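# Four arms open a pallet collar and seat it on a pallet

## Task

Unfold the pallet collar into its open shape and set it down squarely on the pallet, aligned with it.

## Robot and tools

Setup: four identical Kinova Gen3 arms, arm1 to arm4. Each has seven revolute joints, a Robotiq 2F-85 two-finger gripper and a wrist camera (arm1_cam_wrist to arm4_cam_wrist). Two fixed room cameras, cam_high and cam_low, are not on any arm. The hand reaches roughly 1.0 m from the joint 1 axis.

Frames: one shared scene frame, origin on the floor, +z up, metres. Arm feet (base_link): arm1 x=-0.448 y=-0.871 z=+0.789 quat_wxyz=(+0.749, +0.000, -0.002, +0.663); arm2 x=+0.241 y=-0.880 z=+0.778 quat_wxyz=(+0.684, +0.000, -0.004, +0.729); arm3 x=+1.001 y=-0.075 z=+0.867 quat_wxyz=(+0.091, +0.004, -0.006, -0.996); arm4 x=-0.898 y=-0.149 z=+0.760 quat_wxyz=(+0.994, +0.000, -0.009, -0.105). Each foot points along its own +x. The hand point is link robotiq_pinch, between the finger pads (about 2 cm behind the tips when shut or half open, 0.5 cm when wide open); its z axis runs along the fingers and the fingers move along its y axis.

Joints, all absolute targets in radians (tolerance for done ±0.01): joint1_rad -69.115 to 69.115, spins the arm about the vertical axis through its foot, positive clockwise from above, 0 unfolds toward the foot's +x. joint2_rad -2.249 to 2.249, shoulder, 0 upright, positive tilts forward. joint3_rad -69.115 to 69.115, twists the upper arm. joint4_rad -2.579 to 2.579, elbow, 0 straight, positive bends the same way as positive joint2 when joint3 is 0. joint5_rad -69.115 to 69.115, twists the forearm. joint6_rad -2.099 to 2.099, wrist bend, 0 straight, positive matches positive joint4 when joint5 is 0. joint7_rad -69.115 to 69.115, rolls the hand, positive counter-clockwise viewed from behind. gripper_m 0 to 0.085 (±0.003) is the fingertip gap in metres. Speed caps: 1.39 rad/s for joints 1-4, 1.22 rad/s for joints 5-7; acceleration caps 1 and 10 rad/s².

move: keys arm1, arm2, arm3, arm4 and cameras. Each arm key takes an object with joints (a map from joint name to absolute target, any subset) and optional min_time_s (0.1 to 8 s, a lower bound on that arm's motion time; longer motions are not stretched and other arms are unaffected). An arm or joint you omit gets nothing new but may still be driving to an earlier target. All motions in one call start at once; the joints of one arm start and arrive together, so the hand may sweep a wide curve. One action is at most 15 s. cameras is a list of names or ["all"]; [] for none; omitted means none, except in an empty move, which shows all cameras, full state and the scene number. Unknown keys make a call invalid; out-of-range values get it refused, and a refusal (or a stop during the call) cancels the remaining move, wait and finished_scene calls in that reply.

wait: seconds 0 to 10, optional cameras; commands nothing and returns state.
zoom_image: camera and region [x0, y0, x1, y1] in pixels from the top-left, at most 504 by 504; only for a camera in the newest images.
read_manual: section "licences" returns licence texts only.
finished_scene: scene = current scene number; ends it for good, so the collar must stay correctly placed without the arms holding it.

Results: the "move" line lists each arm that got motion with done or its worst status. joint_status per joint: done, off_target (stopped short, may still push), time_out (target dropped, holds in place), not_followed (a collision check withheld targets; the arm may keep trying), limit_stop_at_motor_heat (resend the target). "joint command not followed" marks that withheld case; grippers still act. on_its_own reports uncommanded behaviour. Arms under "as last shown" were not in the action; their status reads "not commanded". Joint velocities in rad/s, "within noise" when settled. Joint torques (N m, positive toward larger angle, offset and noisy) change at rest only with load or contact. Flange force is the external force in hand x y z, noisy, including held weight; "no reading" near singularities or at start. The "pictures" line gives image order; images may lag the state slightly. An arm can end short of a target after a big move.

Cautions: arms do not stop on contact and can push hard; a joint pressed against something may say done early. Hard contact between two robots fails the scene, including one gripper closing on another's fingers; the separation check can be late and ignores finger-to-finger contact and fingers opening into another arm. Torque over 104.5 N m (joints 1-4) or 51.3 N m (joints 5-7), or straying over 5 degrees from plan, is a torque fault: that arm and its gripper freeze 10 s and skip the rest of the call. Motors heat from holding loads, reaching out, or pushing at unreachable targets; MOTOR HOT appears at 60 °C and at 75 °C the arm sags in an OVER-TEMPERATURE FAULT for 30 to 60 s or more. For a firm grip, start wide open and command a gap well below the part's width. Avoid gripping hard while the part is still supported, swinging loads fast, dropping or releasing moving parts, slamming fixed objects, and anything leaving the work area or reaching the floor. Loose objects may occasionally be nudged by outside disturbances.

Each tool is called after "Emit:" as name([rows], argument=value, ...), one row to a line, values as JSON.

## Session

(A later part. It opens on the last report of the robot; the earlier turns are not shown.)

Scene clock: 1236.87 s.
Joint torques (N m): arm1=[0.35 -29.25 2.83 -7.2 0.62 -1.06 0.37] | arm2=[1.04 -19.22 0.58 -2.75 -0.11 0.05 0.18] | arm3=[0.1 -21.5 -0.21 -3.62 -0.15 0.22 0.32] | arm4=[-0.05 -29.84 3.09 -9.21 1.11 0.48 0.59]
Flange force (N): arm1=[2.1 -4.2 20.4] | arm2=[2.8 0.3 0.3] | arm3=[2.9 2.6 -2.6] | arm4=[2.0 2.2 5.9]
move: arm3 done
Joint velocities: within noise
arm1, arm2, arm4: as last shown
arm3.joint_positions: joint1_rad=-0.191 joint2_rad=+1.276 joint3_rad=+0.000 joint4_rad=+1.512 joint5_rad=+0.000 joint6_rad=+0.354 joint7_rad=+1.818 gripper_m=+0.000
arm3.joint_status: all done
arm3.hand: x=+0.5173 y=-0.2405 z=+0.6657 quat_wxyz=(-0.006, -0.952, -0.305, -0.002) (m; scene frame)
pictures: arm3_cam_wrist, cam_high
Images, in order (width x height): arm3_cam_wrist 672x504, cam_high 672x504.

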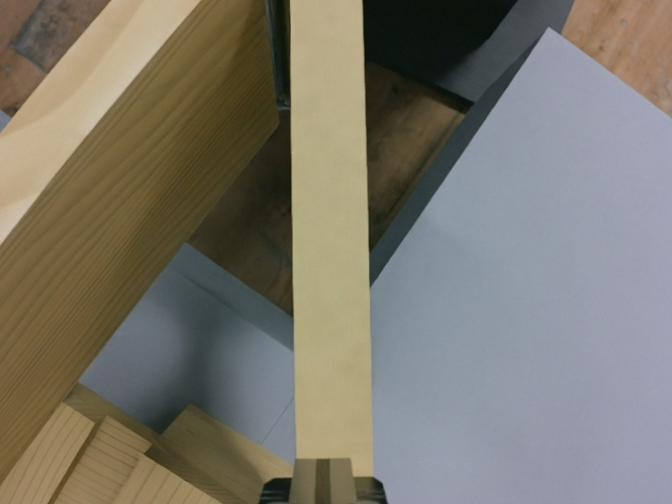

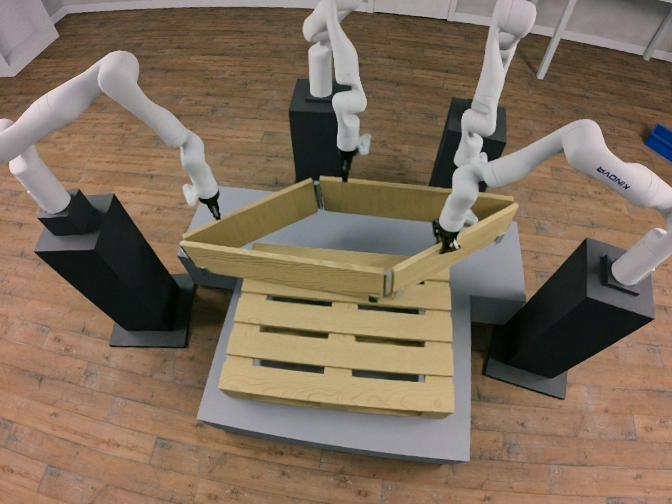

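Emit:
move(arm3={"joints":{"gripper_m":0.06}})

Emit:
move(arm3={"joints":{"joint1_rad":-0.1949,"joint2_rad":1.3721,"joint3_rad":0,"joint4_rad":1.4507,"joint5_rad":0,"joint6_rad":0.3188,"joint7_rad":1.8137},"min_time_s":1.2}, arm2={"joints":{"joint1_rad":-0.3794,"joint2_rad":1.1085,"joint3_rad":0,"joint4_rad":1.8247,"joint5_rad":0,"joint6_rad":0.2084,"joint7_rad":-0.4810},"min_time_s":1.2}, cameras=["arm2_cam_wrist","arm3_cam_wrist"])

Emit:
move(arm3={"joints":{"gripper_m":0.0}}, arm2={"joints":{"gripper_m":0.0}}, cameras=["arm2_cam_wrist","arm3_cam_wrist","cam_low"])

Scene clock: 1258.87 s.
Joint torques (N m): arm1=[0.33 -29.27 2.84 -7.18 0.63 -1.04 0.38] | arm2=[1.16 -19.11 0.56 -2.73 -0.14 0.05 0.11] | arm3=[0.09 -21.54 -0.19 -3.64 -0.2 0.25 0.31] | arm4=[-0.02 -29.77 3.06 -9.18 1.14 0.48 0.53]
Flange force (N): arm1=[2.1 -4.2 20.5] | arm2=[3.0 0.1 0.1] | arm3=[3.1 2.5 -2.5] | arm4=[2.0 2.2 5.8]
move: arm3 done
Joint velocities: within noise
arm1, arm2, arm4: as last shown
arm3.joint_positions: joint1_rad=-0.191 joint2_rad=+1.276 joint3_rad=+0.000 joint4_rad=+1.512 joint5_rad=+0.000 joint6_rad=+0.354 joint7_rad=+1.818 gripper_m=+0.060
arm3.joint_status: all done
arm3.hand: x=+0.5174 y=-0.2405 z=+0.6657 quat_wxyz=(-0.006, -0.952, -0.305, -0.002) (m; scene frame)
pictures: none

Scene clock: 1260.37 s.
Joint torques (N m): arm1=[0.37 -29.24 2.84 -7.21 0.62 -1.03 0.39] | arm2=[1.12 -19.78 0.65 -1.28 -0.17 0.05 0.16] | arm3=[0.12 -21.72 -0.19 -3.33 -0.18 0.2 0.32] | arm4=[-0.01 -29.77 3.02 -9.13 1.14 0.46 0.55]
Flange force (N): arm1=[2.2 -4.3 20.4] | arm2=[2.9 0.3 0.4] | arm3=[2.8 2.5 -2.8] | arm4=[1.8 2.1 5.8]
move: arm2 done; arm3 done
Joint velocities: within noise
arm1, arm4: as last shown
arm2.joint_positions: joint1_rad=-0.379 joint2_rad=+1.108 joint3_rad=+0.000 joint4_rad=+1.825 joint5_rad=+0.000 joint6_rad=+0.208 joint7_rad=-0.481 gripper_m=+0.060
arm2.joint_status: all done
arm2.hand: x=+0.0750 y=-0.4694 z=+0.6327 quat_wxyz=(-0.003, -0.019, -1.000, -0.003) (m; scene frame)
arm3.joint_positions: joint1_rad=-0.195 joint2_rad=+1.372 joint3_rad=+0.000 joint4_rad=+1.451 joint5_rad=+0.000 joint6_rad=+0.319 joint7_rad=+1.814 gripper_m=+0.060
arm3.joint_status: all done
arm3.hand: x=+0.5188 y=-0.2427 z=+0.6228 quat_wxyz=(-0.006, -0.952, -0.305, -0.002) (m; scene frame)
pictures: arm2_cam_wrist, arm3_cam_wrist
Images, in order (width x height): arm2_cam_wrist 672x504, arm3_cam_wrist 672x504.

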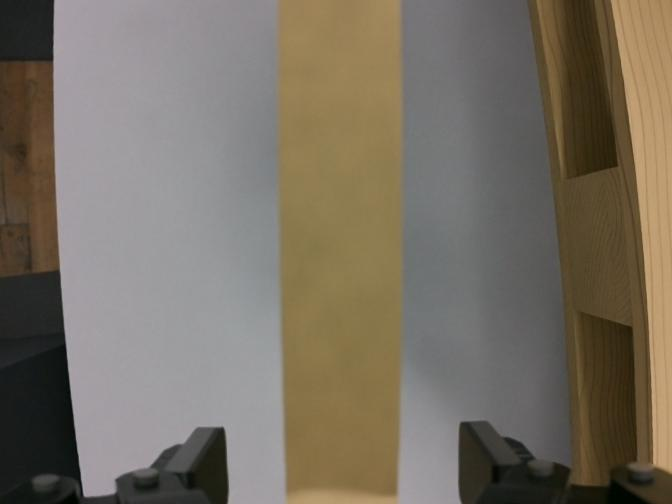

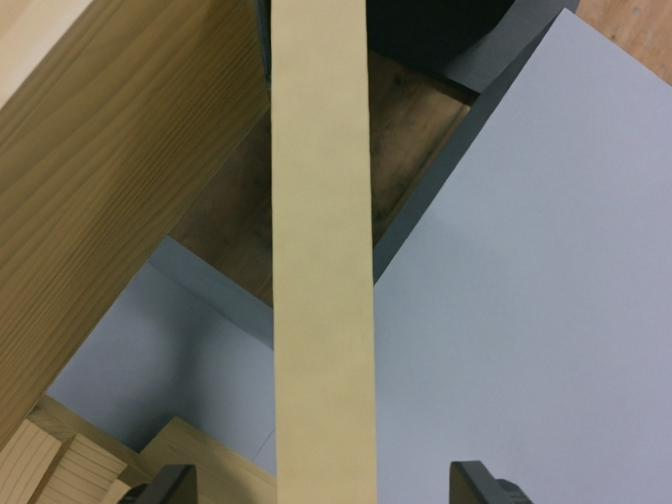

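Scene clock: 1261.30 s.
Joint torques (N m): arm1=[0.04 -30.91 2.47 -7.13 0.48 -0.71 0.3] | arm2=[1.24 -20.9 2.52 -2.22 0.93 -1.73 0.79] | arm3=[1.89 -21.21 -0.94 -5.61 -1 -0.88 -0.06] | arm4=[-1.21 -29.13 2.34 -9.53 0.83 1.11 0.48]
Flange force (N): arm1=[1.1 -3.7 25.0] | arm2=[5.5 1.8 -0.4] | arm3=[7.8 6.9 -8.4] | arm4=[4.1 1.4 3.6]
move: arm2 off_target; arm3 off_target
Joint velocities: within noise
arm1, arm4: as last shown
arm2.joint_positions: joint1_rad=-0.379 joint2_rad=+1.109 joint3_rad=+0.000 joint4_rad=+1.825 joint5_rad=+0.000 joint6_rad=+0.208 joint7_rad=-0.481 gripper_m=+0.018
arm2.joint_status: gripper_m off_target (ended at +0.018, target +0.000)
arm2.hand: x=+0.0750 y=-0.4695 z=+0.6327 quat_wxyz=(-0.003, -0.019, -1.000, -0.003) (m; scene frame)
arm3.joint_positions: joint1_rad=-0.195 joint2_rad=+1.372 joint3_rad=+0.000 joint4_rad=+1.451 joint5_rad=+0.000 joint6_rad=+0.319 joint7_rad=+1.814 gripper_m=+0.018
arm3.joint_status: gripper_m off_target (ended at +0.018, target +0.000)
arm3.hand: x=+0.5188 y=-0.2427 z=+0.6228 quat_wxyz=(-0.006, -0.952, -0.305, -0.002) (m; scene frame)
pictures: arm2_cam_wrist, arm3_cam_wrist, cam_low
Images, in order (width x height): arm2_cam_wrist 672x504, arm3_cam_wrist 672x504, cam_low 672x504.

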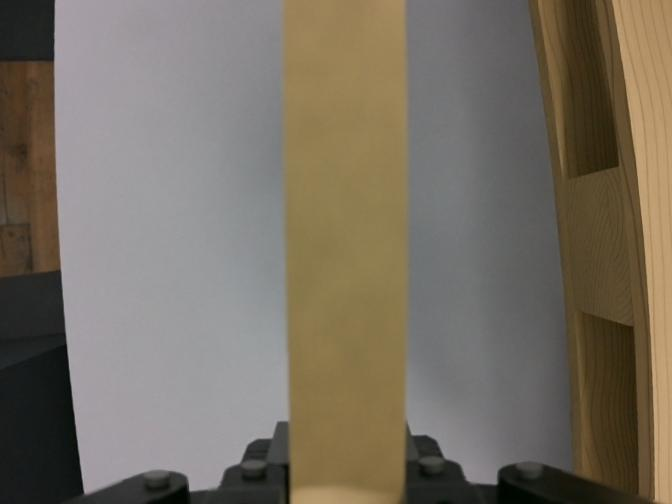

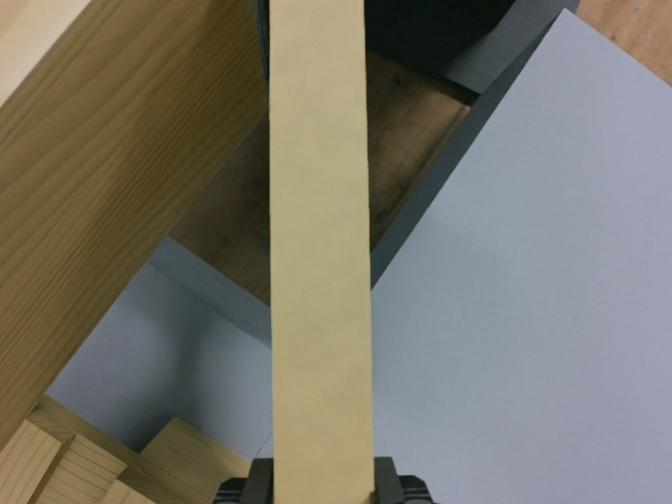

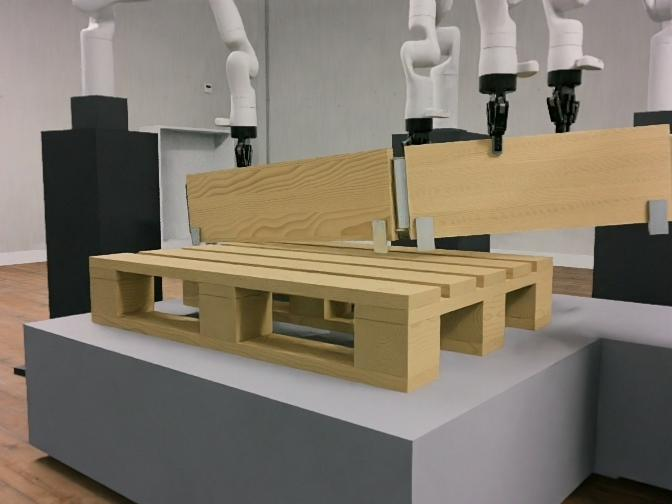

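Emit:
move(arm1={"joints":{"joint1_rad":0.0949,"joint2_rad":0.8736,"joint3_rad":0,"joint4_rad":1.8989,"joint5_rad":0,"joint6_rad":0.3691,"joint7_rad":0.1667},"min_time_s":2.5}, arm2={"joints":{"joint1_rad":-0.3749,"joint2_rad":0.9408,"joint3_rad":0,"joint4_rad":1.8730,"joint5_rad":0,"joint6_rad":0.3278,"joint7_rad":-0.4765},"min_time_s":2.5}, arm3={"joints":{"joint1_rad":-0.2001,"joint2_rad":1.1462,"joint3_rad":0,"joint4_rad":1.5892,"joint5_rad":0,"joint6_rad":0.4062,"joint7_rad":1.8085},"min_time_s":2.5}, arm4={"joints":{"joint1_rad":-0.1454,"joint2_rad":1.1267,"joint3_rad":0,"joint4_rad":1.1194,"joint5_rad":-3.1416,"joint6_rad":-0.9135,"joint7_rad":5.3976},"min_time_s":2.5}, cameras=["all"])

Scene clock: 1293.80 s.
Joint torques (N m): arm1=[7.73 3.15 11.08 -12.05 2.94 -8.41 0.81] | arm2=[1.33 -46.13 0.57 -4.51 0.99 2.65 1.65] | arm3=[-1.23 -23.42 -2.56 -9.44 -1.67 -3.67 -0.8] | arm4=[8.04 -53.88 10.6 -7.91 3.5 -10.7 -0.05]
Flange force (N): arm1=[25.2 -25.2 -71.2] | arm2=[9.3 4.7 68.1] | arm3=[11.0 0.0 -6.8] | arm4=[-24.1 -4.7 63.0]
move: arm1 done; arm2 done; arm3 done; arm4 done
Joint velocities: within noise
arm1.joint_positions: joint1_rad=+0.095 joint2_rad=+0.874 joint3_rad=+0.000 joint4_rad=+1.899 joint5_rad=+0.000 joint6_rad=+0.369 joint7_rad=+0.167 gripper_m=+0.017
arm1.joint_status: all done
arm1.hand: x=-0.3295 y=-0.4502 z=+0.7409 quat_wxyz=(-0.001, -0.025, -1.000, -0.002) (m; scene frame)
arm2.joint_positions: joint1_rad=-0.375 joint2_rad=+0.946 joint3_rad=+0.000 joint4_rad=+1.873 joint5_rad=+0.000 joint6_rad=+0.328 joint7_rad=-0.477 gripper_m=+0.018
arm2.joint_status: all done
arm2.hand: x=+0.0775 y=-0.4712 z=+0.7005 quat_wxyz=(-0.004, -0.019, -1.000, +0.000) (m; scene frame)
arm3.joint_positions: joint1_rad=-0.200 joint2_rad=+1.146 joint3_rad=+0.000 joint4_rad=+1.589 joint5_rad=+0.000 joint6_rad=+0.406 joint7_rad=+1.809 gripper_m=+0.018
arm3.joint_status: all done
arm3.hand: x=+0.5219 y=-0.2429 z=+0.7229 quat_wxyz=(-0.006, -0.952, -0.305, -0.002) (m; scene frame)
arm4.joint_positions: joint1_rad=-0.145 joint2_rad=+1.130 joint3_rad=+0.000 joint4_rad=+1.119 joint5_rad=-3.142 joint6_rad=-0.913 joint7_rad=+5.398 gripper_m=+0.018
arm4.joint_status: all done
arm4.hand: x=-0.2819 y=-0.2140 z=+0.7261 quat_wxyz=(+0.002, +0.305, -0.952, +0.000) (m; scene frame)
pictures: arm1_cam_wrist, arm2_cam_wrist, arm3_cam_wrist, arm4_cam_wrist, cam_high, cam_low
Images, in order (width x height): arm1_cam_wrist 672x504, arm2_cam_wrist 672x504, arm3_cam_wrist 672x504, arm4_cam_wrist 672x504, cam_high 672x504, cam_low 672x504.

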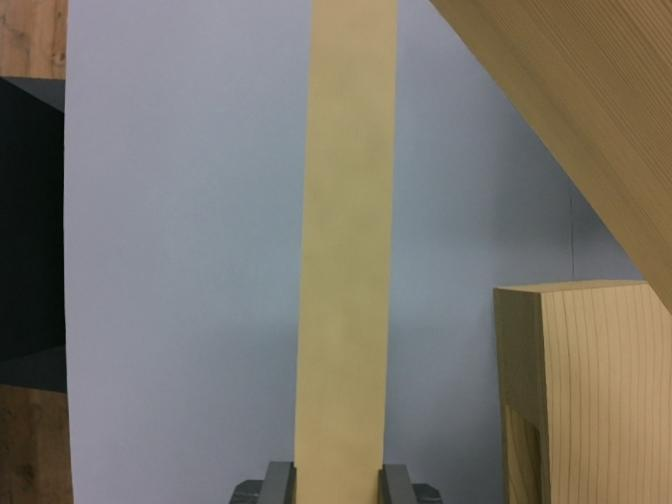

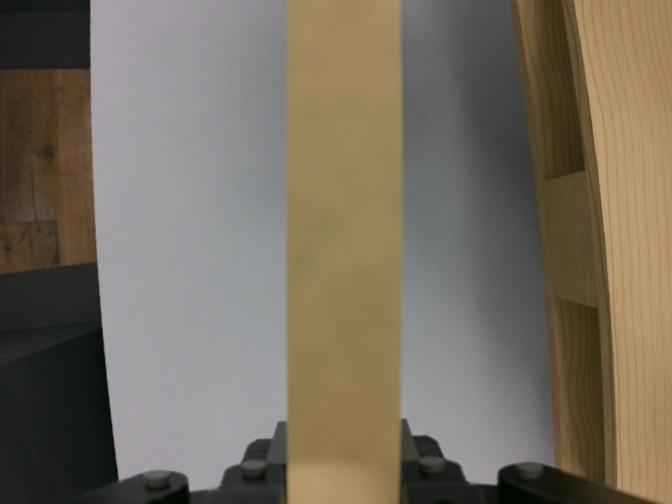

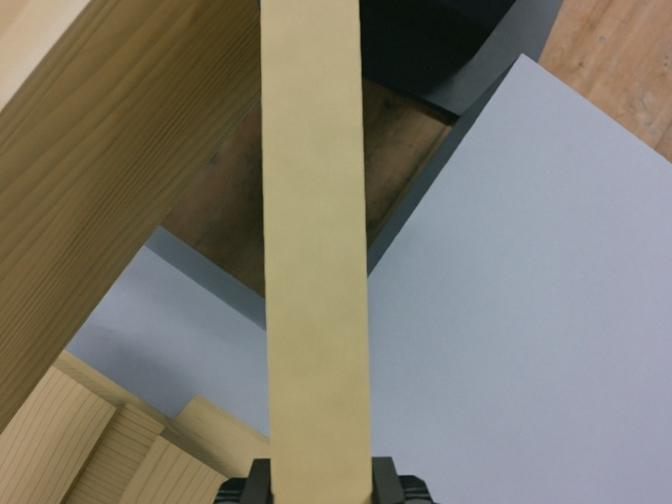

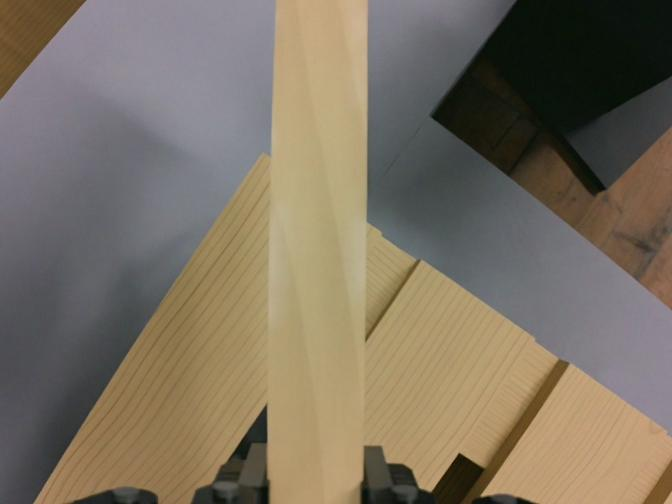

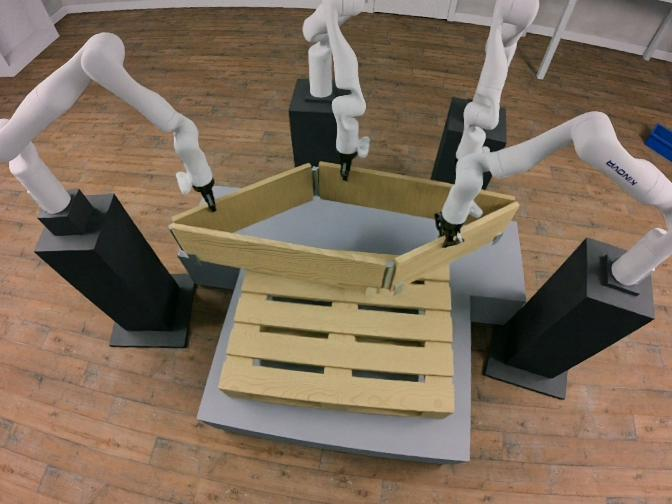

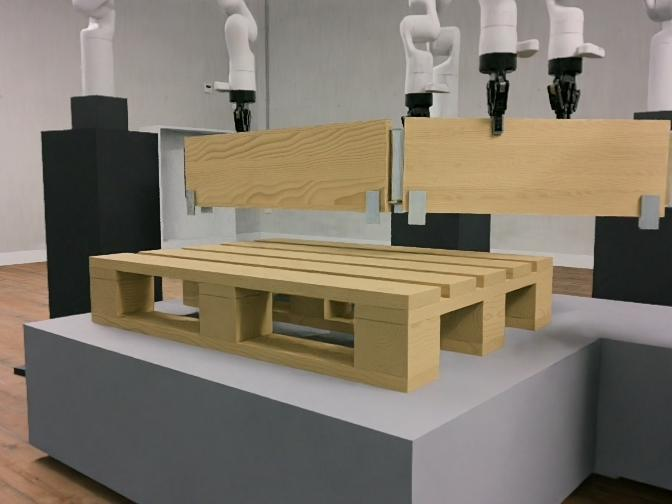

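Emit:
move(arm1={"joints":{"joint1_rad":0.0949,"joint2_rad":0.8502,"joint3_rad":0,"joint4_rad":1.9003,"joint5_rad":0,"joint6_rad":0.3911,"joint7_rad":0.1667},"min_time_s":0.8})

Emit:
move(arm1={"joints":{"gripper_m":0.055}}, cameras=["arm1_cam_wrist","arm2_cam_wrist"])

Scene clock: 1303.93 s.
Joint torques (N m): arm1=[7.29 -21.46 10.66 -8.38 2.61 -2.11 0.59] | arm2=[-2.11 -29.57 -2.62 -9.66 0.07 -3.47 0.89] | arm3=[-1.41 -35.1 -1.99 -11.29 -0.91 -2.66 0] | arm4=[0.92 -34.48 2.45 -9.25 0.12 -2.03 0.33]
Flange force (N): arm1=[19.4 -6.2 1.3] | arm2=[-5.2 -4.2 15.0] | arm3=[9.8 0.8 18.4] | arm4=[-2.1 0.1 18.0]
move: arm1 done
Joint velocities: within noise
arm1.joint_positions: joint1_rad=+0.095 joint2_rad=+0.850 joint3_rad=+0.000 joint4_rad=+1.900 joint5_rad=+0.000 joint6_rad=+0.391 joint7_rad=+0.167 gripper_m=+0.017
arm1.joint_status: all done
arm1.hand: x=-0.3297 y=-0.4502 z=+0.7509 quat_wxyz=(-0.001, -0.025, -1.000, -0.002) (m; scene frame)
arm2.joint_positions: joint1_rad=-0.375 joint2_rad=+0.941 joint3_rad=+0.000 joint4_rad=+1.873 joint5_rad=+0.000 joint6_rad=+0.328 joint7_rad=-0.477 gripper_m=+0.018
arm2.joint_status: not commanded
arm2.hand: x=+0.0766 y=-0.4694 z=+0.7029 quat_wxyz=(-0.003, -0.019, -1.000, -0.003) (m; scene frame)
arm3.joint_positions: joint1_rad=-0.200 joint2_rad=+1.146 joint3_rad=+0.000 joint4_rad=+1.589 joint5_rad=+0.000 joint6_rad=+0.406 joint7_rad=+1.808 gripper_m=+0.018
arm3.joint_status: not commanded
arm3.hand: x=+0.5220 y=-0.2428 z=+0.7228 quat_wxyz=(-0.006, -0.952, -0.305, -0.003) (m; scene frame)
arm4.joint_positions: joint1_rad=-0.145 joint2_rad=+1.127 joint3_rad=+0.000 joint4_rad=+1.119 joint5_rad=-3.142 joint6_rad=-0.913 joint7_rad=+5.398 gripper_m=+0.018
arm4.joint_status: not commanded
arm4.hand: x=-0.2808 y=-0.2142 z=+0.7281 quat_wxyz=(+0.001, +0.305, -0.952, +0.000) (m; scene frame)
pictures: none

Scene clock: 1304.90 s.
Joint torques (N m): arm1=[-0.63 -17.4 1.25 -3.8 0.43 -0.06 0.47] | arm2=[3.38 -28.14 3.53 -5.85 1.11 -1.48 0.89] | arm3=[-1.4 -33.06 -2.01 -9.56 -0.79 -1.98 0.15] | arm4=[-1 -38.05 1.41 -11.87 -0.04 -0.99 0.58]
Flange force (N): arm1=[-0.3 -2.6 -3.2] | arm2=[8.7 -3.7 17.1] | arm3=[7.1 0.4 16.3] | arm4=[1.8 0.1 22.0]
move: arm1 done
Joint velocities: within noise
arm1.joint_positions: joint1_rad=+0.095 joint2_rad=+0.850 joint3_rad=+0.000 joint4_rad=+1.900 joint5_rad=+0.000 joint6_rad=+0.391 joint7_rad=+0.167 gripper_m=+0.055
arm1.joint_status: all done
arm1.hand: x=-0.3296 y=-0.4502 z=+0.7509 quat_wxyz=(-0.001, -0.025, -1.000, -0.002) (m; scene frame)
arm2, arm3, arm4: as last shown
arm2.hand: x=+0.0766 y=-0.4695 z=+0.7029 quat_wxyz=(-0.003, -0.019, -1.000, -0.003) (m; scene frame)
arm3.hand: x=+0.5219 y=-0.2429 z=+0.7229 quat_wxyz=(-0.006, -0.952, -0.305, -0.002) (m; scene frame)
arm4.hand: x=-0.2809 y=-0.2141 z=+0.7280 quat_wxyz=(+0.001, +0.305, -0.952, +0.000) (m; scene frame)
pictures: arm1_cam_wrist, arm2_cam_wrist
Images, in order (width x height): arm1_cam_wrist 672x504, arm2_cam_wrist 672x504.

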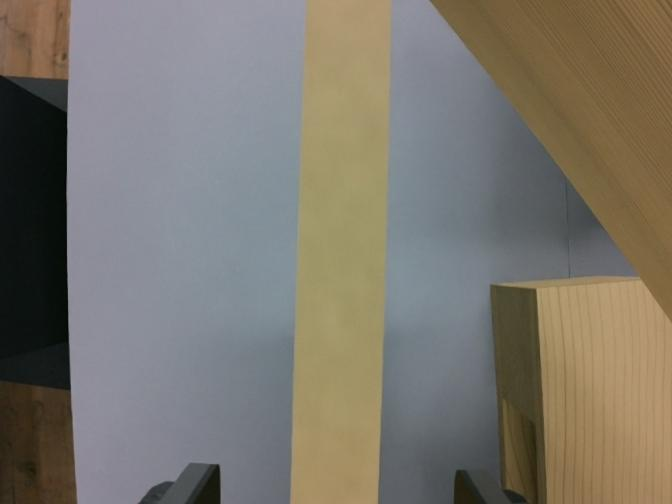

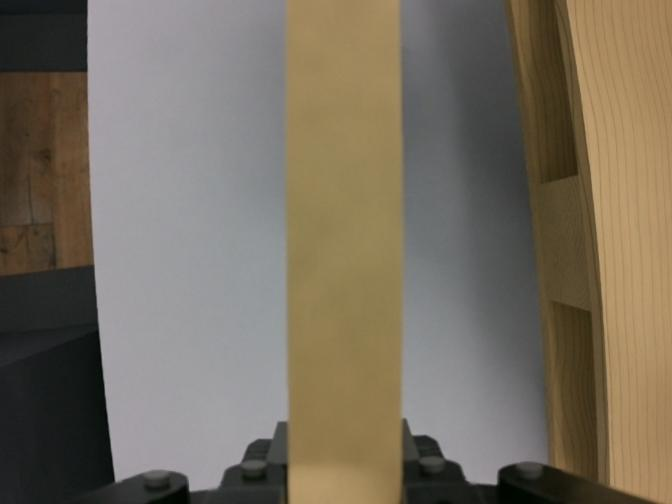

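Emit:
move(arm1={"joints":{"joint1_rad":0.0949,"joint2_rad":0.9184,"joint3_rad":0,"joint4_rad":1.8935,"joint5_rad":0,"joint6_rad":0.3297,"joint7_rad":0.1567},"min_time_s":1.0})

Emit:
move(arm1={"joints":{"gripper_m":0.0}}, cameras=["arm1_cam_wrist"])

Scene clock: 1471.23 s.
Joint torques (N m): arm1=[-0.6 -17.72 1.27 -3.31 0.42 -0.08 0.45] | arm2=[3.35 -28.13 3.48 -5.87 1.1 -1.49 0.87] | arm3=[-1.43 -33.02 -1.98 -9.54 -0.75 -1.98 0.16] | arm4=[-0.98 -38.21 1.4 -11.87 0.04 -0.94 0.57]
Flange force (N): arm1=[-0.4 -2.4 -3.4] | arm2=[8.6 -3.7 17.0] | arm3=[7.0 0.3 16.3] | arm4=[1.4 -0.2 22.1]
move: arm1 done
MOTOR HOT: the motor of arm4's joint2_rad reports 64 °C; the controller stops that arm at 75 °C. To cool a motor, set the load down, stop pushing, or move to a pose that needs little force.
Joint velocities: within noise
arm1.joint_positions: joint1_rad=+0.095 joint2_rad=+0.918 joint3_rad=+0.000 joint4_rad=+1.893 joint5_rad=+0.000 joint6_rad=+0.330 joint7_rad=+0.157 gripper_m=+0.055
arm1.joint_status: all done
arm1.hand: x=-0.3295 y=-0.4500 z=+0.7219 quat_wxyz=(-0.001, -0.030, -1.000, -0.002) (m; scene frame)
arm2, arm3: as last shown
arm3.joint_positions: joint1_rad=-0.200 joint2_rad=+1.146 joint3_rad=+0.000 joint4_rad=+1.589 joint5_rad=+0.000 joint6_rad=+0.406 joint7_rad=+1.809 gripper_m=+0.018
arm4.joint_positions: joint1_rad=-0.145 joint2_rad=+1.127 joint3_rad=+0.000 joint4_rad=+1.119 joint5_rad=-3.142 joint6_rad=-0.913 joint7_rad=+5.398 gripper_m=+0.018
arm4.joint_status: not commanded
arm4.hand: x=-0.2809 y=-0.2141 z=+0.7280 quat_wxyz=(+0.001, +0.305, -0.952, +0.000) (m; scene frame)
pictures: none

Scene clock: 1472.13 s.
Joint torques (N m): arm1=[-1.09 -17.4 0.34 -4.33 -0.01 -0.92 0.22] | arm2=[3.29 -29.12 3.47 -4.96 1.28 -0.8 1.14] | arm3=[-1 -32.13 -1.47 -9.21 -0.59 -1.89 0.2] | arm4=[-0.31 -38.34 2.12 -11.99 0.32 -1.04 0.62]
Flange force (N): arm1=[-1.6 -4.2 -6.3] | arm2=[9.8 -2.0 21.1] | arm3=[6.7 1.2 14.7] | arm4=[1.2 1.1 22.5]
move: arm1 off_target
MOTOR HOT: still on. The motor of arm4's joint2_rad reports 64 °C.
Joint velocities: within noise
arm1.joint_positions: joint1_rad=+0.095 joint2_rad=+0.918 joint3_rad=+0.000 joint4_rad=+1.893 joint5_rad=+0.000 joint6_rad=+0.330 joint7_rad=+0.157 gripper_m=+0.018
arm1.joint_status: gripper_m off_target (ended at +0.018, target +0.000)
arm1.hand: x=-0.3295 y=-0.4500 z=+0.7219 quat_wxyz=(-0.001, -0.030, -1.000, -0.002) (m; scene frame)
arm2, arm3: as last shown
arm3.hand: x=+0.5220 y=-0.2429 z=+0.7229 quat_wxyz=(-0.006, -0.952, -0.305, -0.002) (m; scene frame)
arm4.joint_positions: joint1_rad=-0.145 joint2_rad=+1.127 joint3_rad=+0.000 joint4_rad=+1.119 joint5_rad=-3.142 joint6_rad=-0.913 joint7_rad=+5.398 gripper_m=+0.018
arm4.joint_status: not commanded
arm4.hand: x=-0.2808 y=-0.2141 z=+0.7281 quat_wxyz=(+0.001, +0.305, -0.952, +0.000) (m; scene frame)
pictures: arm1_cam_wrist
Images, in order (width x height): arm1_cam_wrist 672x504.

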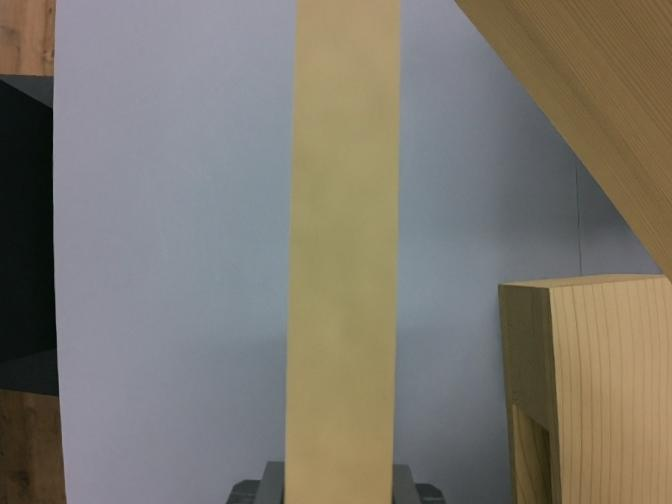

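Emit:
move(arm1={"joints":{"joint1_rad":0.1797,"joint2_rad":0.9654,"joint3_rad":0,"joint4_rad":1.7145,"joint5_rad":0,"joint6_rad":0.4617,"joint7_rad":0.2590},"min_time_s":2.0}, arm2={"joints":{"joint1_rad":-0.2373,"joint2_rad":0.9630,"joint3_rad":0,"joint4_rad":1.7822,"joint5_rad":0,"joint6_rad":0.3964,"joint7_rad":-0.3214},"min_time_s":2.0}, arm3={"joints":{"joint1_rad":0.0390,"joint2_rad":1.1353,"joint3_rad":0,"joint4_rad":1.6357,"joint5_rad":0,"joint6_rad":0.3706,"joint7_rad":2.2916},"min_time_s":2.0}, arm4={"joints":{"joint1_rad":-0.2973,"joint2_rad":1.1047,"joint3_rad":0,"joint4_rad":1.1878,"joint5_rad":-3.1416,"joint6_rad":-0.8670,"joint7_rad":5.4896},"min_time_s":2.0}, cameras=["cam_high"])

Scene clock: 1544.93 s.
Joint torques (N m): arm1=[-1.16 -20.03 -0.02 -7.92 -0.54 -2.31 -0.06] | arm2=[0.55 -31.33 -0.47 -4.5 -0.14 -0.1 0.63] | arm3=[0.85 -26.05 0.32 -1.96 -0.25 1.29 0.21] | arm4=[0.83 -34.52 2.74 -8.12 0.66 -2.75 0.81]
Flange force (N): arm1=[-0.1 -9.6 -6.9] | arm2=[4.0 6.1 24.8] | arm3=[-5.4 -1.2 12.7] | arm4=[-4.3 -1.6 20.4]
move: arm1 done; arm2 done; arm3 done; arm4 done
MOTOR HOT: still on. The motor of arm4's joint2_rad reports 64 °C.
Joint velocities: within noise
arm1.joint_positions: joint1_rad=+0.180 joint2_rad=+0.965 joint3_rad=+0.000 joint4_rad=+1.714 joint5_rad=+0.000 joint6_rad=+0.462 joint7_rad=+0.259 gripper_m=+0.018
arm1.joint_status: all done
arm1.hand: x=-0.2795 y=-0.4138 z=+0.7221 quat_wxyz=(-0.001, -0.021, -1.000, -0.002) (m; scene frame)
arm2.joint_positions: joint1_rad=-0.237 joint2_rad=+0.963 joint3_rad=+0.000 joint4_rad=+1.782 joint5_rad=+0.000 joint6_rad=+0.396 joint7_rad=-0.321 gripper_m=+0.018
arm2.joint_status: all done
arm2.hand: x=+0.1269 y=-0.4262 z=+0.7035 quat_wxyz=(-0.003, -0.010, -1.000, -0.003) (m; scene frame)
arm3.joint_positions: joint1_rad=+0.039 joint2_rad=+1.135 joint3_rad=+0.000 joint4_rad=+1.636 joint5_rad=+0.000 joint6_rad=+0.370 joint7_rad=+2.292 gripper_m=+0.018
arm3.joint_status: all done
arm3.hand: x=+0.5083 y=-0.1227 z=+0.7215 quat_wxyz=(-0.007, -0.908, -0.419, -0.001) (m; scene frame)
arm4.joint_positions: joint1_rad=-0.297 joint2_rad=+1.105 joint3_rad=+0.000 joint4_rad=+1.188 joint5_rad=-3.142 joint6_rad=-0.867 joint7_rad=+5.490 gripper_m=+0.018
arm4.joint_status: all done
arm4.hand: x=-0.2915 y=-0.1213 z=+0.7248 quat_wxyz=(+0.001, +0.419, -0.908, +0.002) (m; scene frame)
pictures: cam_high
Images, in order (width x height): cam_high 672x504.

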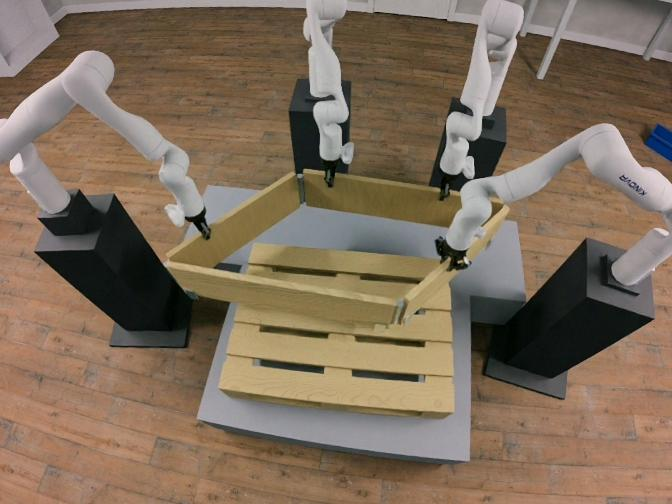

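Emit:
move(arm1={"joints":{"joint1_rad":0.2533,"joint2_rad":1.0324,"joint3_rad":0,"joint4_rad":1.4999,"joint5_rad":0,"joint6_rad":0.6093,"joint7_rad":0.3526},"min_time_s":2.0}, arm2={"joints":{"joint1_rad":-0.1076,"joint2_rad":0.9994,"joint3_rad":0,"joint4_rad":1.6513,"joint5_rad":0,"joint6_rad":0.4909,"joint7_rad":-0.1717},"min_time_s":2.0}, arm3={"joints":{"joint1_rad":0.2504,"joint2_rad":1.1642,"joint3_rad":0,"joint4_rad":1.5188,"joint5_rad":0,"joint6_rad":0.4586,"joint7_rad":2.7530},"min_time_s":2.0}, arm4={"joints":{"joint1_rad":-0.4326,"joint2_rad":1.0791,"joint3_rad":0,"joint4_rad":1.2533,"joint5_rad":-3.1416,"joint6_rad":-0.8268,"joint7_rad":5.6043},"min_time_s":2.0})

Emit:
move(arm1={"joints":{"joint1_rad":0.3294,"joint2_rad":1.1137,"joint3_rad":0,"joint4_rad":1.2671,"joint5_rad":0,"joint6_rad":0.7608,"joint7_rad":0.4487},"min_time_s":2.0}, arm2={"joints":{"joint1_rad":0.0156,"joint2_rad":1.0409,"joint3_rad":0,"joint4_rad":1.5173,"joint5_rad":0,"joint6_rad":0.5834,"joint7_rad":-0.0285},"min_time_s":2.0}, arm3={"joints":{"joint1_rad":0.3801,"joint2_rad":1.2219,"joint3_rad":0,"joint4_rad":1.3191,"joint5_rad":0,"joint6_rad":0.6006,"joint7_rad":3.1327},"min_time_s":2.0}, arm4={"joints":{"joint1_rad":-0.5267,"joint2_rad":1.0562,"joint3_rad":0,"joint4_rad":1.3122,"joint5_rad":-3.1416,"joint6_rad":-0.7903,"joint7_rad":5.7602},"min_time_s":2.0}, cameras=["all"])

Scene clock: 1559.17 s.
Joint torques (N m): arm1=[-1.33 -19.93 -0.68 -10.69 -1.33 -4.15 -0.5] | arm2=[-1.97 -34.08 -4 -1.69 -1.73 2.43 0.28] | arm3=[6.99 -25.09 6.46 -2.16 1.06 1.51 0.23] | arm4=[1.98 -36.23 4.53 -8.77 1.54 -2.42 0.82]
Flange force (N): arm1=[2.3 -15.2 -13.7] | arm2=[-1.4 18.1 32.3] | arm3=[-15.1 0.6 8.8] | arm4=[-5.7 -1.0 23.9]
move: arm1 done; arm2 done; arm3 done; arm4 done
MOTOR HOT: still on. The motor of arm4's joint2_rad reports 64 °C.
Joint velocities: within noise
arm1.joint_positions: joint1_rad=+0.253 joint2_rad=+1.032 joint3_rad=+0.000 joint4_rad=+1.500 joint5_rad=+0.000 joint6_rad=+0.609 joint7_rad=+0.353 gripper_m=+0.018
arm1.joint_status: all done
arm1.hand: x=-0.2262 y=-0.3761 z=+0.7223 quat_wxyz=(-0.001, -0.011, -1.000, -0.002) (m; scene frame)
arm2.joint_positions: joint1_rad=-0.108 joint2_rad=+0.999 joint3_rad=+0.000 joint4_rad=+1.651 joint5_rad=+0.000 joint6_rad=+0.491 joint7_rad=-0.172 gripper_m=+0.018
arm2.joint_status: all done
arm2.hand: x=+0.1804 y=-0.3804 z=+0.7040 quat_wxyz=(-0.003, +0.000, -1.000, -0.003) (m; scene frame)
arm3.joint_positions: joint1_rad=+0.250 joint2_rad=+1.164 joint3_rad=+0.000 joint4_rad=+1.519 joint5_rad=+0.000 joint6_rad=+0.459 joint7_rad=+2.753 gripper_m=+0.018
arm3.joint_status: all done
arm3.hand: x=+0.4795 y=-0.0160 z=+0.7201 quat_wxyz=(-0.007, -0.849, -0.528, -0.001) (m; scene frame)
arm4.joint_positions: joint1_rad=-0.433 joint2_rad=+1.079 joint3_rad=+0.000 joint4_rad=+1.253 joint5_rad=-3.142 joint6_rad=-0.827 joint7_rad=+5.604 gripper_m=+0.018
arm4.joint_status: all done
arm4.hand: x=-0.3138 y=-0.0427 z=+0.7246 quat_wxyz=(+0.002, +0.528, -0.849, +0.003) (m; scene frame)
pictures: none

Scene clock: 1561.47 s.
Joint torques (N m): arm1=[-0.77 -20.21 -0.7 -12.68 -1.85 -5.74 -0.81] | arm2=[-3.01 -35.84 -5.6 1.34 -2.95 5.23 -0.04] | arm3=[11.79 -27.63 10.6 -6.9 2.75 -0.1 0.41] | arm4=[3.45 -38.91 6.24 -11.51 2.17 -0.94 0.84]
Flange force (N): arm1=[7.0 -19.5 -18.2] | arm2=[-6.5 29.0 37.7] | arm3=[-22.1 3.5 5.3] | arm4=[-5.7 3.4 27.2]
move: arm1 done; arm2 done; arm3 done; arm4 done
MOTOR HOT: still on. The motor of arm4's joint2_rad reports 64 °C.
Joint velocities: within noise
arm1.joint_positions: joint1_rad=+0.329 joint2_rad=+1.114 joint3_rad=+0.000 joint4_rad=+1.267 joint5_rad=+0.000 joint6_rad=+0.761 joint7_rad=+0.449 gripper_m=+0.018
arm1.joint_status: all done
arm1.hand: x=-0.1661 y=-0.3465 z=+0.7226 quat_wxyz=(-0.001, -0.001, -1.000, -0.002) (m; scene frame)
arm2.joint_positions: joint1_rad=+0.016 joint2_rad=+1.041 joint3_rad=+0.000 joint4_rad=+1.517 joint5_rad=+0.000 joint6_rad=+0.583 joint7_rad=-0.029 gripper_m=+0.018
arm2.joint_status: all done
arm2.hand: x=+0.2406 y=-0.3427 z=+0.7046 quat_wxyz=(-0.003, +0.010, -1.000, -0.003) (m; scene frame)
arm3.joint_positions: joint1_rad=+0.380 joint2_rad=+1.222 joint3_rad=+0.000 joint4_rad=+1.319 joint5_rad=+0.000 joint6_rad=+0.601 joint7_rad=+3.133 gripper_m=+0.018
arm3.joint_status: all done
arm3.hand: x=+0.4453 y=+0.0604 z=+0.7189 quat_wxyz=(-0.007, -0.776, -0.630, +0.000) (m; scene frame)
arm4.joint_positions: joint1_rad=-0.527 joint2_rad=+1.056 joint3_rad=+0.000 joint4_rad=+1.312 joint5_rad=-3.142 joint6_rad=-0.790 joint7_rad=+5.760 gripper_m=+0.018
arm4.joint_status: all done
arm4.hand: x=-0.3383 y=+0.0078 z=+0.7244 quat_wxyz=(+0.002, +0.630, -0.776, +0.003) (m; scene frame)
pictures: arm1_cam_wrist, arm2_cam_wrist, arm3_cam_wrist, arm4_cam_wrist, cam_high, cam_low
Images, in order (width x height): arm1_cam_wrist 672x504, arm2_cam_wrist 672x504, arm3_cam_wrist 672x504, arm4_cam_wrist 672x504, cam_high 672x504, cam_low 672x504.

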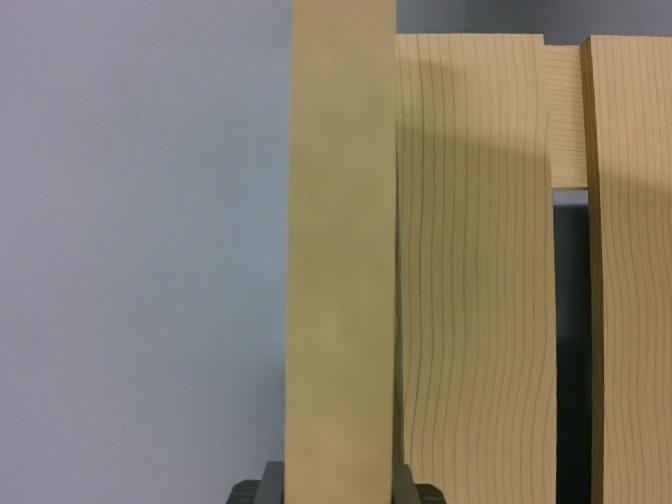

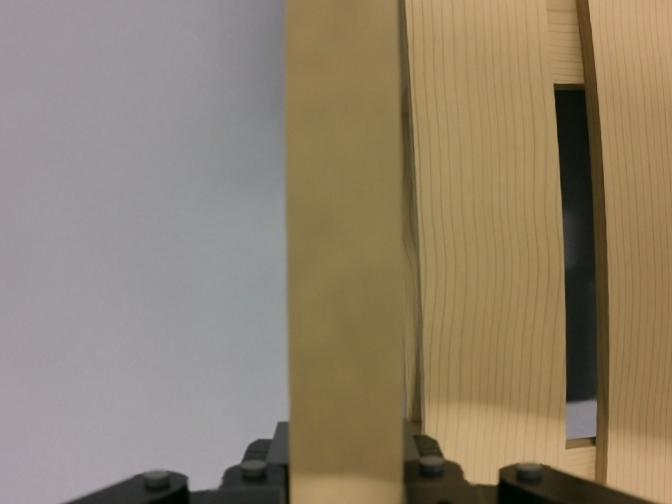

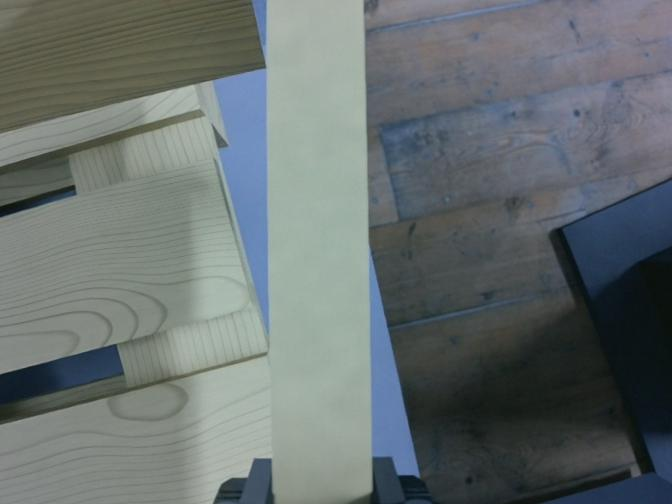

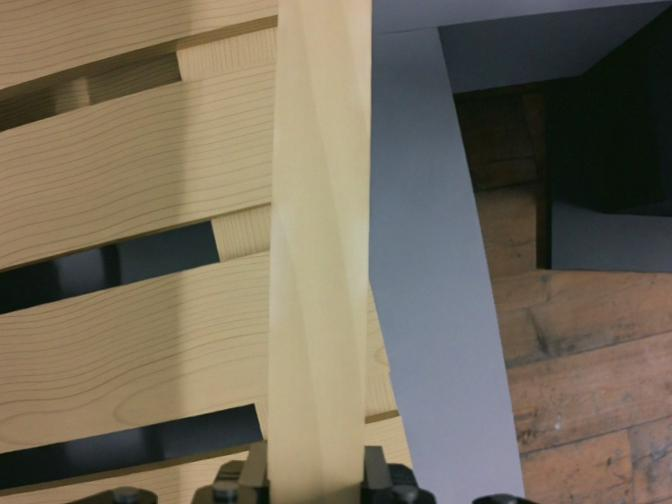

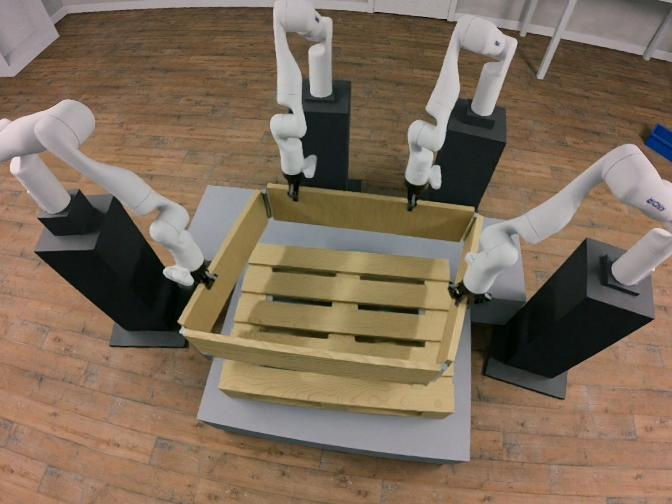

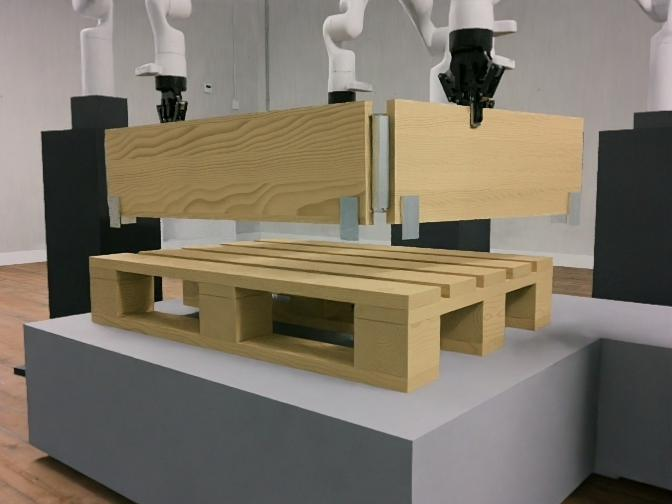

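Emit:
move(arm1={"joints":{"joint1_rad":0.3686,"joint2_rad":1.2274,"joint3_rad":0,"joint4_rad":0.9654,"joint5_rad":0,"joint6_rad":0.9488,"joint7_rad":0.5099},"min_time_s":2.0}, arm2={"joints":{"joint1_rad":0.0998,"joint2_rad":1.1189,"joint3_rad":0,"joint4_rad":1.3006,"joint5_rad":0,"joint6_rad":0.7221,"joint7_rad":0.0777},"min_time_s":2.0}, arm3={"joints":{"joint1_rad":0.4568,"joint2_rad":1.3214,"joint3_rad":0,"joint4_rad":1.0020,"joint5_rad":0,"joint6_rad":0.8182,"joint7_rad":3.4494},"min_time_s":2.0}, arm4={"joints":{"joint1_rad":-0.6167,"joint2_rad":1.0171,"joint3_rad":0,"joint4_rad":1.4182,"joint5_rad":-3.1416,"joint6_rad":-0.7228,"joint7_rad":5.9102},"min_time_s":2.0}, cameras=["all"])

Emit:
zoom_image(camera="cam_high", region=[180, 160, 500, 440])

Emit:
zoom_image(camera="cam_low", region=[80, 80, 584, 420])

Scene clock: 1603.47 s.
Joint torques (N m): arm1=[1.61 -28.71 2.31 -11.84 -0.12 -1.94 -0.69] | arm2=[-2.89 -27.21 -4.97 -3.24 -2.83 1.99 0.19] | arm3=[3.98 -40.84 2.08 -12.48 0.24 0.13 0.52] | arm4=[1.9 -35.41 4.82 -11.61 1.78 0.32 0.96]
Flange force (N): arm1=[8.7 -12.1 -0.4] | arm2=[-6.2 11.1 9.8] | arm3=[-8.8 1.9 22.5] | arm4=[-2.7 5.3 21.4]
move: arm1 done; arm2 done; arm3 done; arm4 done
MOTOR HOT: still on. The motor of arm4's joint2_rad reports 66 °C.
Joint velocities: within noise
arm1.joint_positions: joint1_rad=+0.369 joint2_rad=+1.227 joint3_rad=+0.000 joint4_rad=+0.965 joint5_rad=+0.000 joint6_rad=+0.949 joint7_rad=+0.510 gripper_m=+0.018
arm1.joint_status: all done
arm1.hand: x=-0.1188 y=-0.3073 z=+0.7233 quat_wxyz=(-0.001, +0.010, -1.000, -0.002) (m; scene frame)
arm2.joint_positions: joint1_rad=+0.100 joint2_rad=+1.119 joint3_rad=+0.000 joint4_rad=+1.301 joint5_rad=+0.000 joint6_rad=+0.722 joint7_rad=+0.078 gripper_m=+0.018
arm2.joint_status: all done
arm2.hand: x=+0.2876 y=-0.2945 z=+0.7027 quat_wxyz=(-0.003, +0.021, -1.000, -0.003) (m; scene frame)
arm3.joint_positions: joint1_rad=+0.457 joint2_rad=+1.321 joint3_rad=+0.000 joint4_rad=+1.002 joint5_rad=+0.000 joint6_rad=+0.818 joint7_rad=+3.449 gripper_m=+0.018
arm3.joint_status: all done
arm3.hand: x=+0.3957 y=+0.1202 z=+0.7223 quat_wxyz=(-0.007, -0.695, -0.719, +0.001) (m; scene frame)
arm4.joint_positions: joint1_rad=-0.617 joint2_rad=+1.017 joint3_rad=+0.000 joint4_rad=+1.418 joint5_rad=-3.142 joint6_rad=-0.723 joint7_rad=+5.910 gripper_m=+0.018
arm4.joint_status: all done
arm4.hand: x=-0.3765 y=+0.0481 z=+0.7237 quat_wxyz=(+0.003, +0.719, -0.695, +0.004) (m; scene frame)
pictures: arm1_cam_wrist, arm2_cam_wrist, arm3_cam_wrist, arm4_cam_wrist, cam_high, cam_low
Images, in order (width x height): arm1_cam_wrist 672x504, arm2_cam_wrist 672x504, arm3_cam_wrist 672x504, arm4_cam_wrist 672x504, cam_high 672x504, cam_low 672x504.

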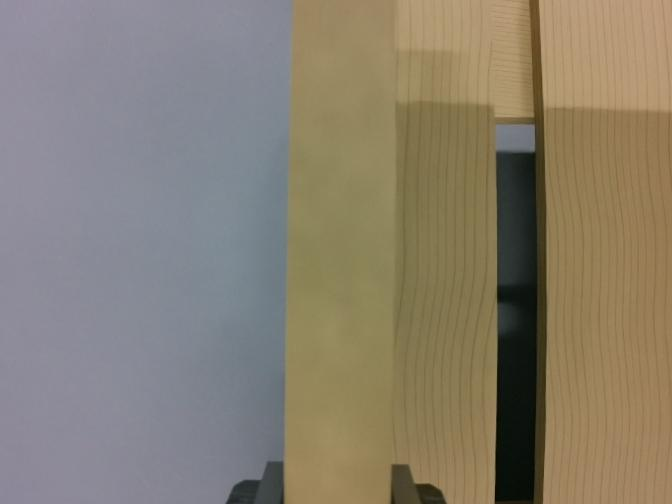

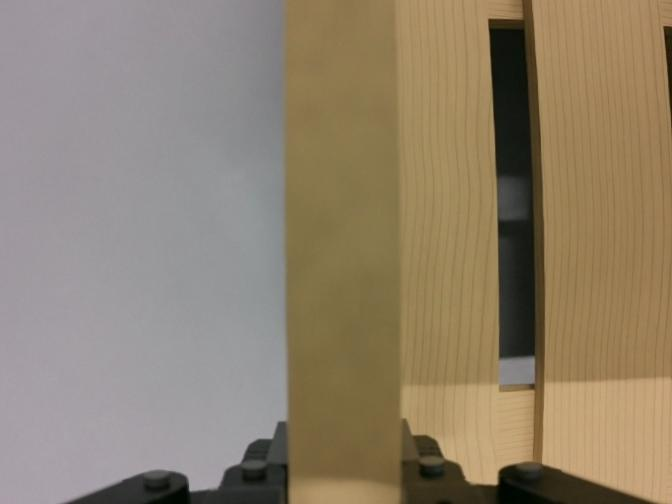

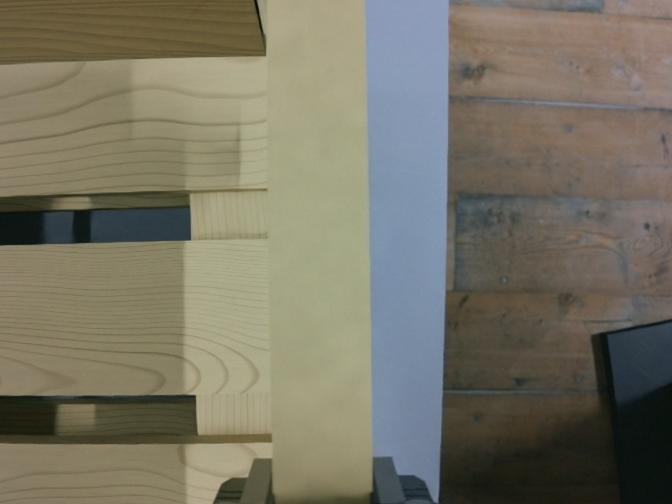

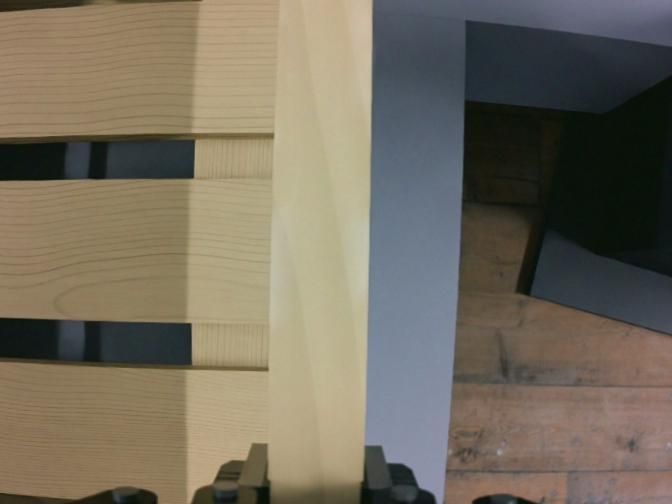

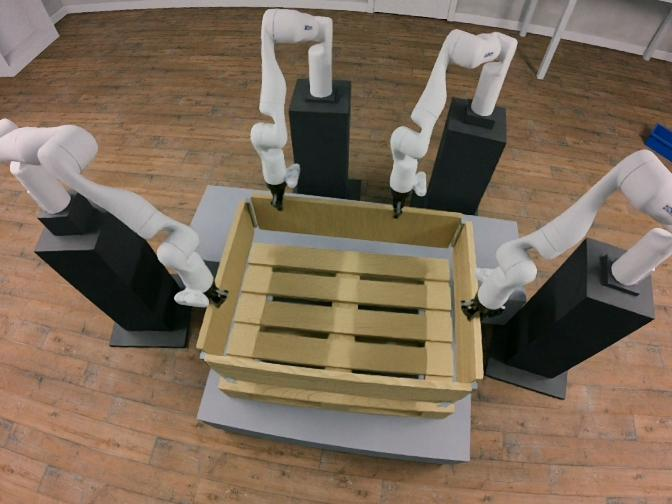

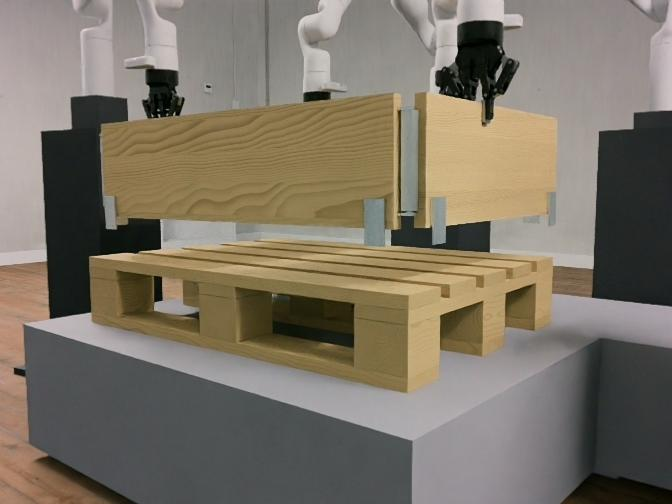

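Scaled by 1.575 from the camera's 672x504 image, which has a finer 960x720 frame.

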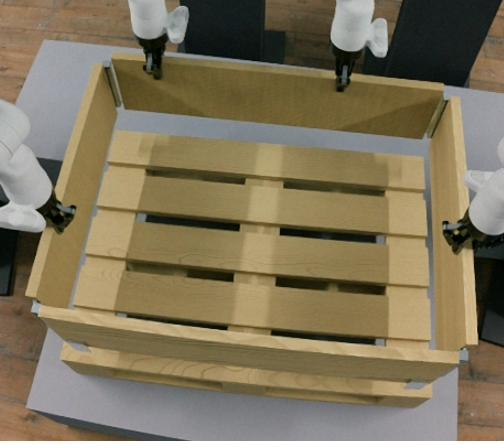

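Scaled by 1.000.

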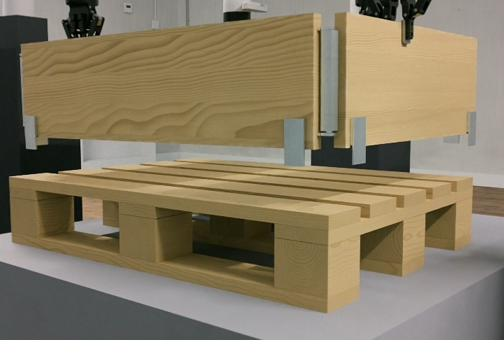

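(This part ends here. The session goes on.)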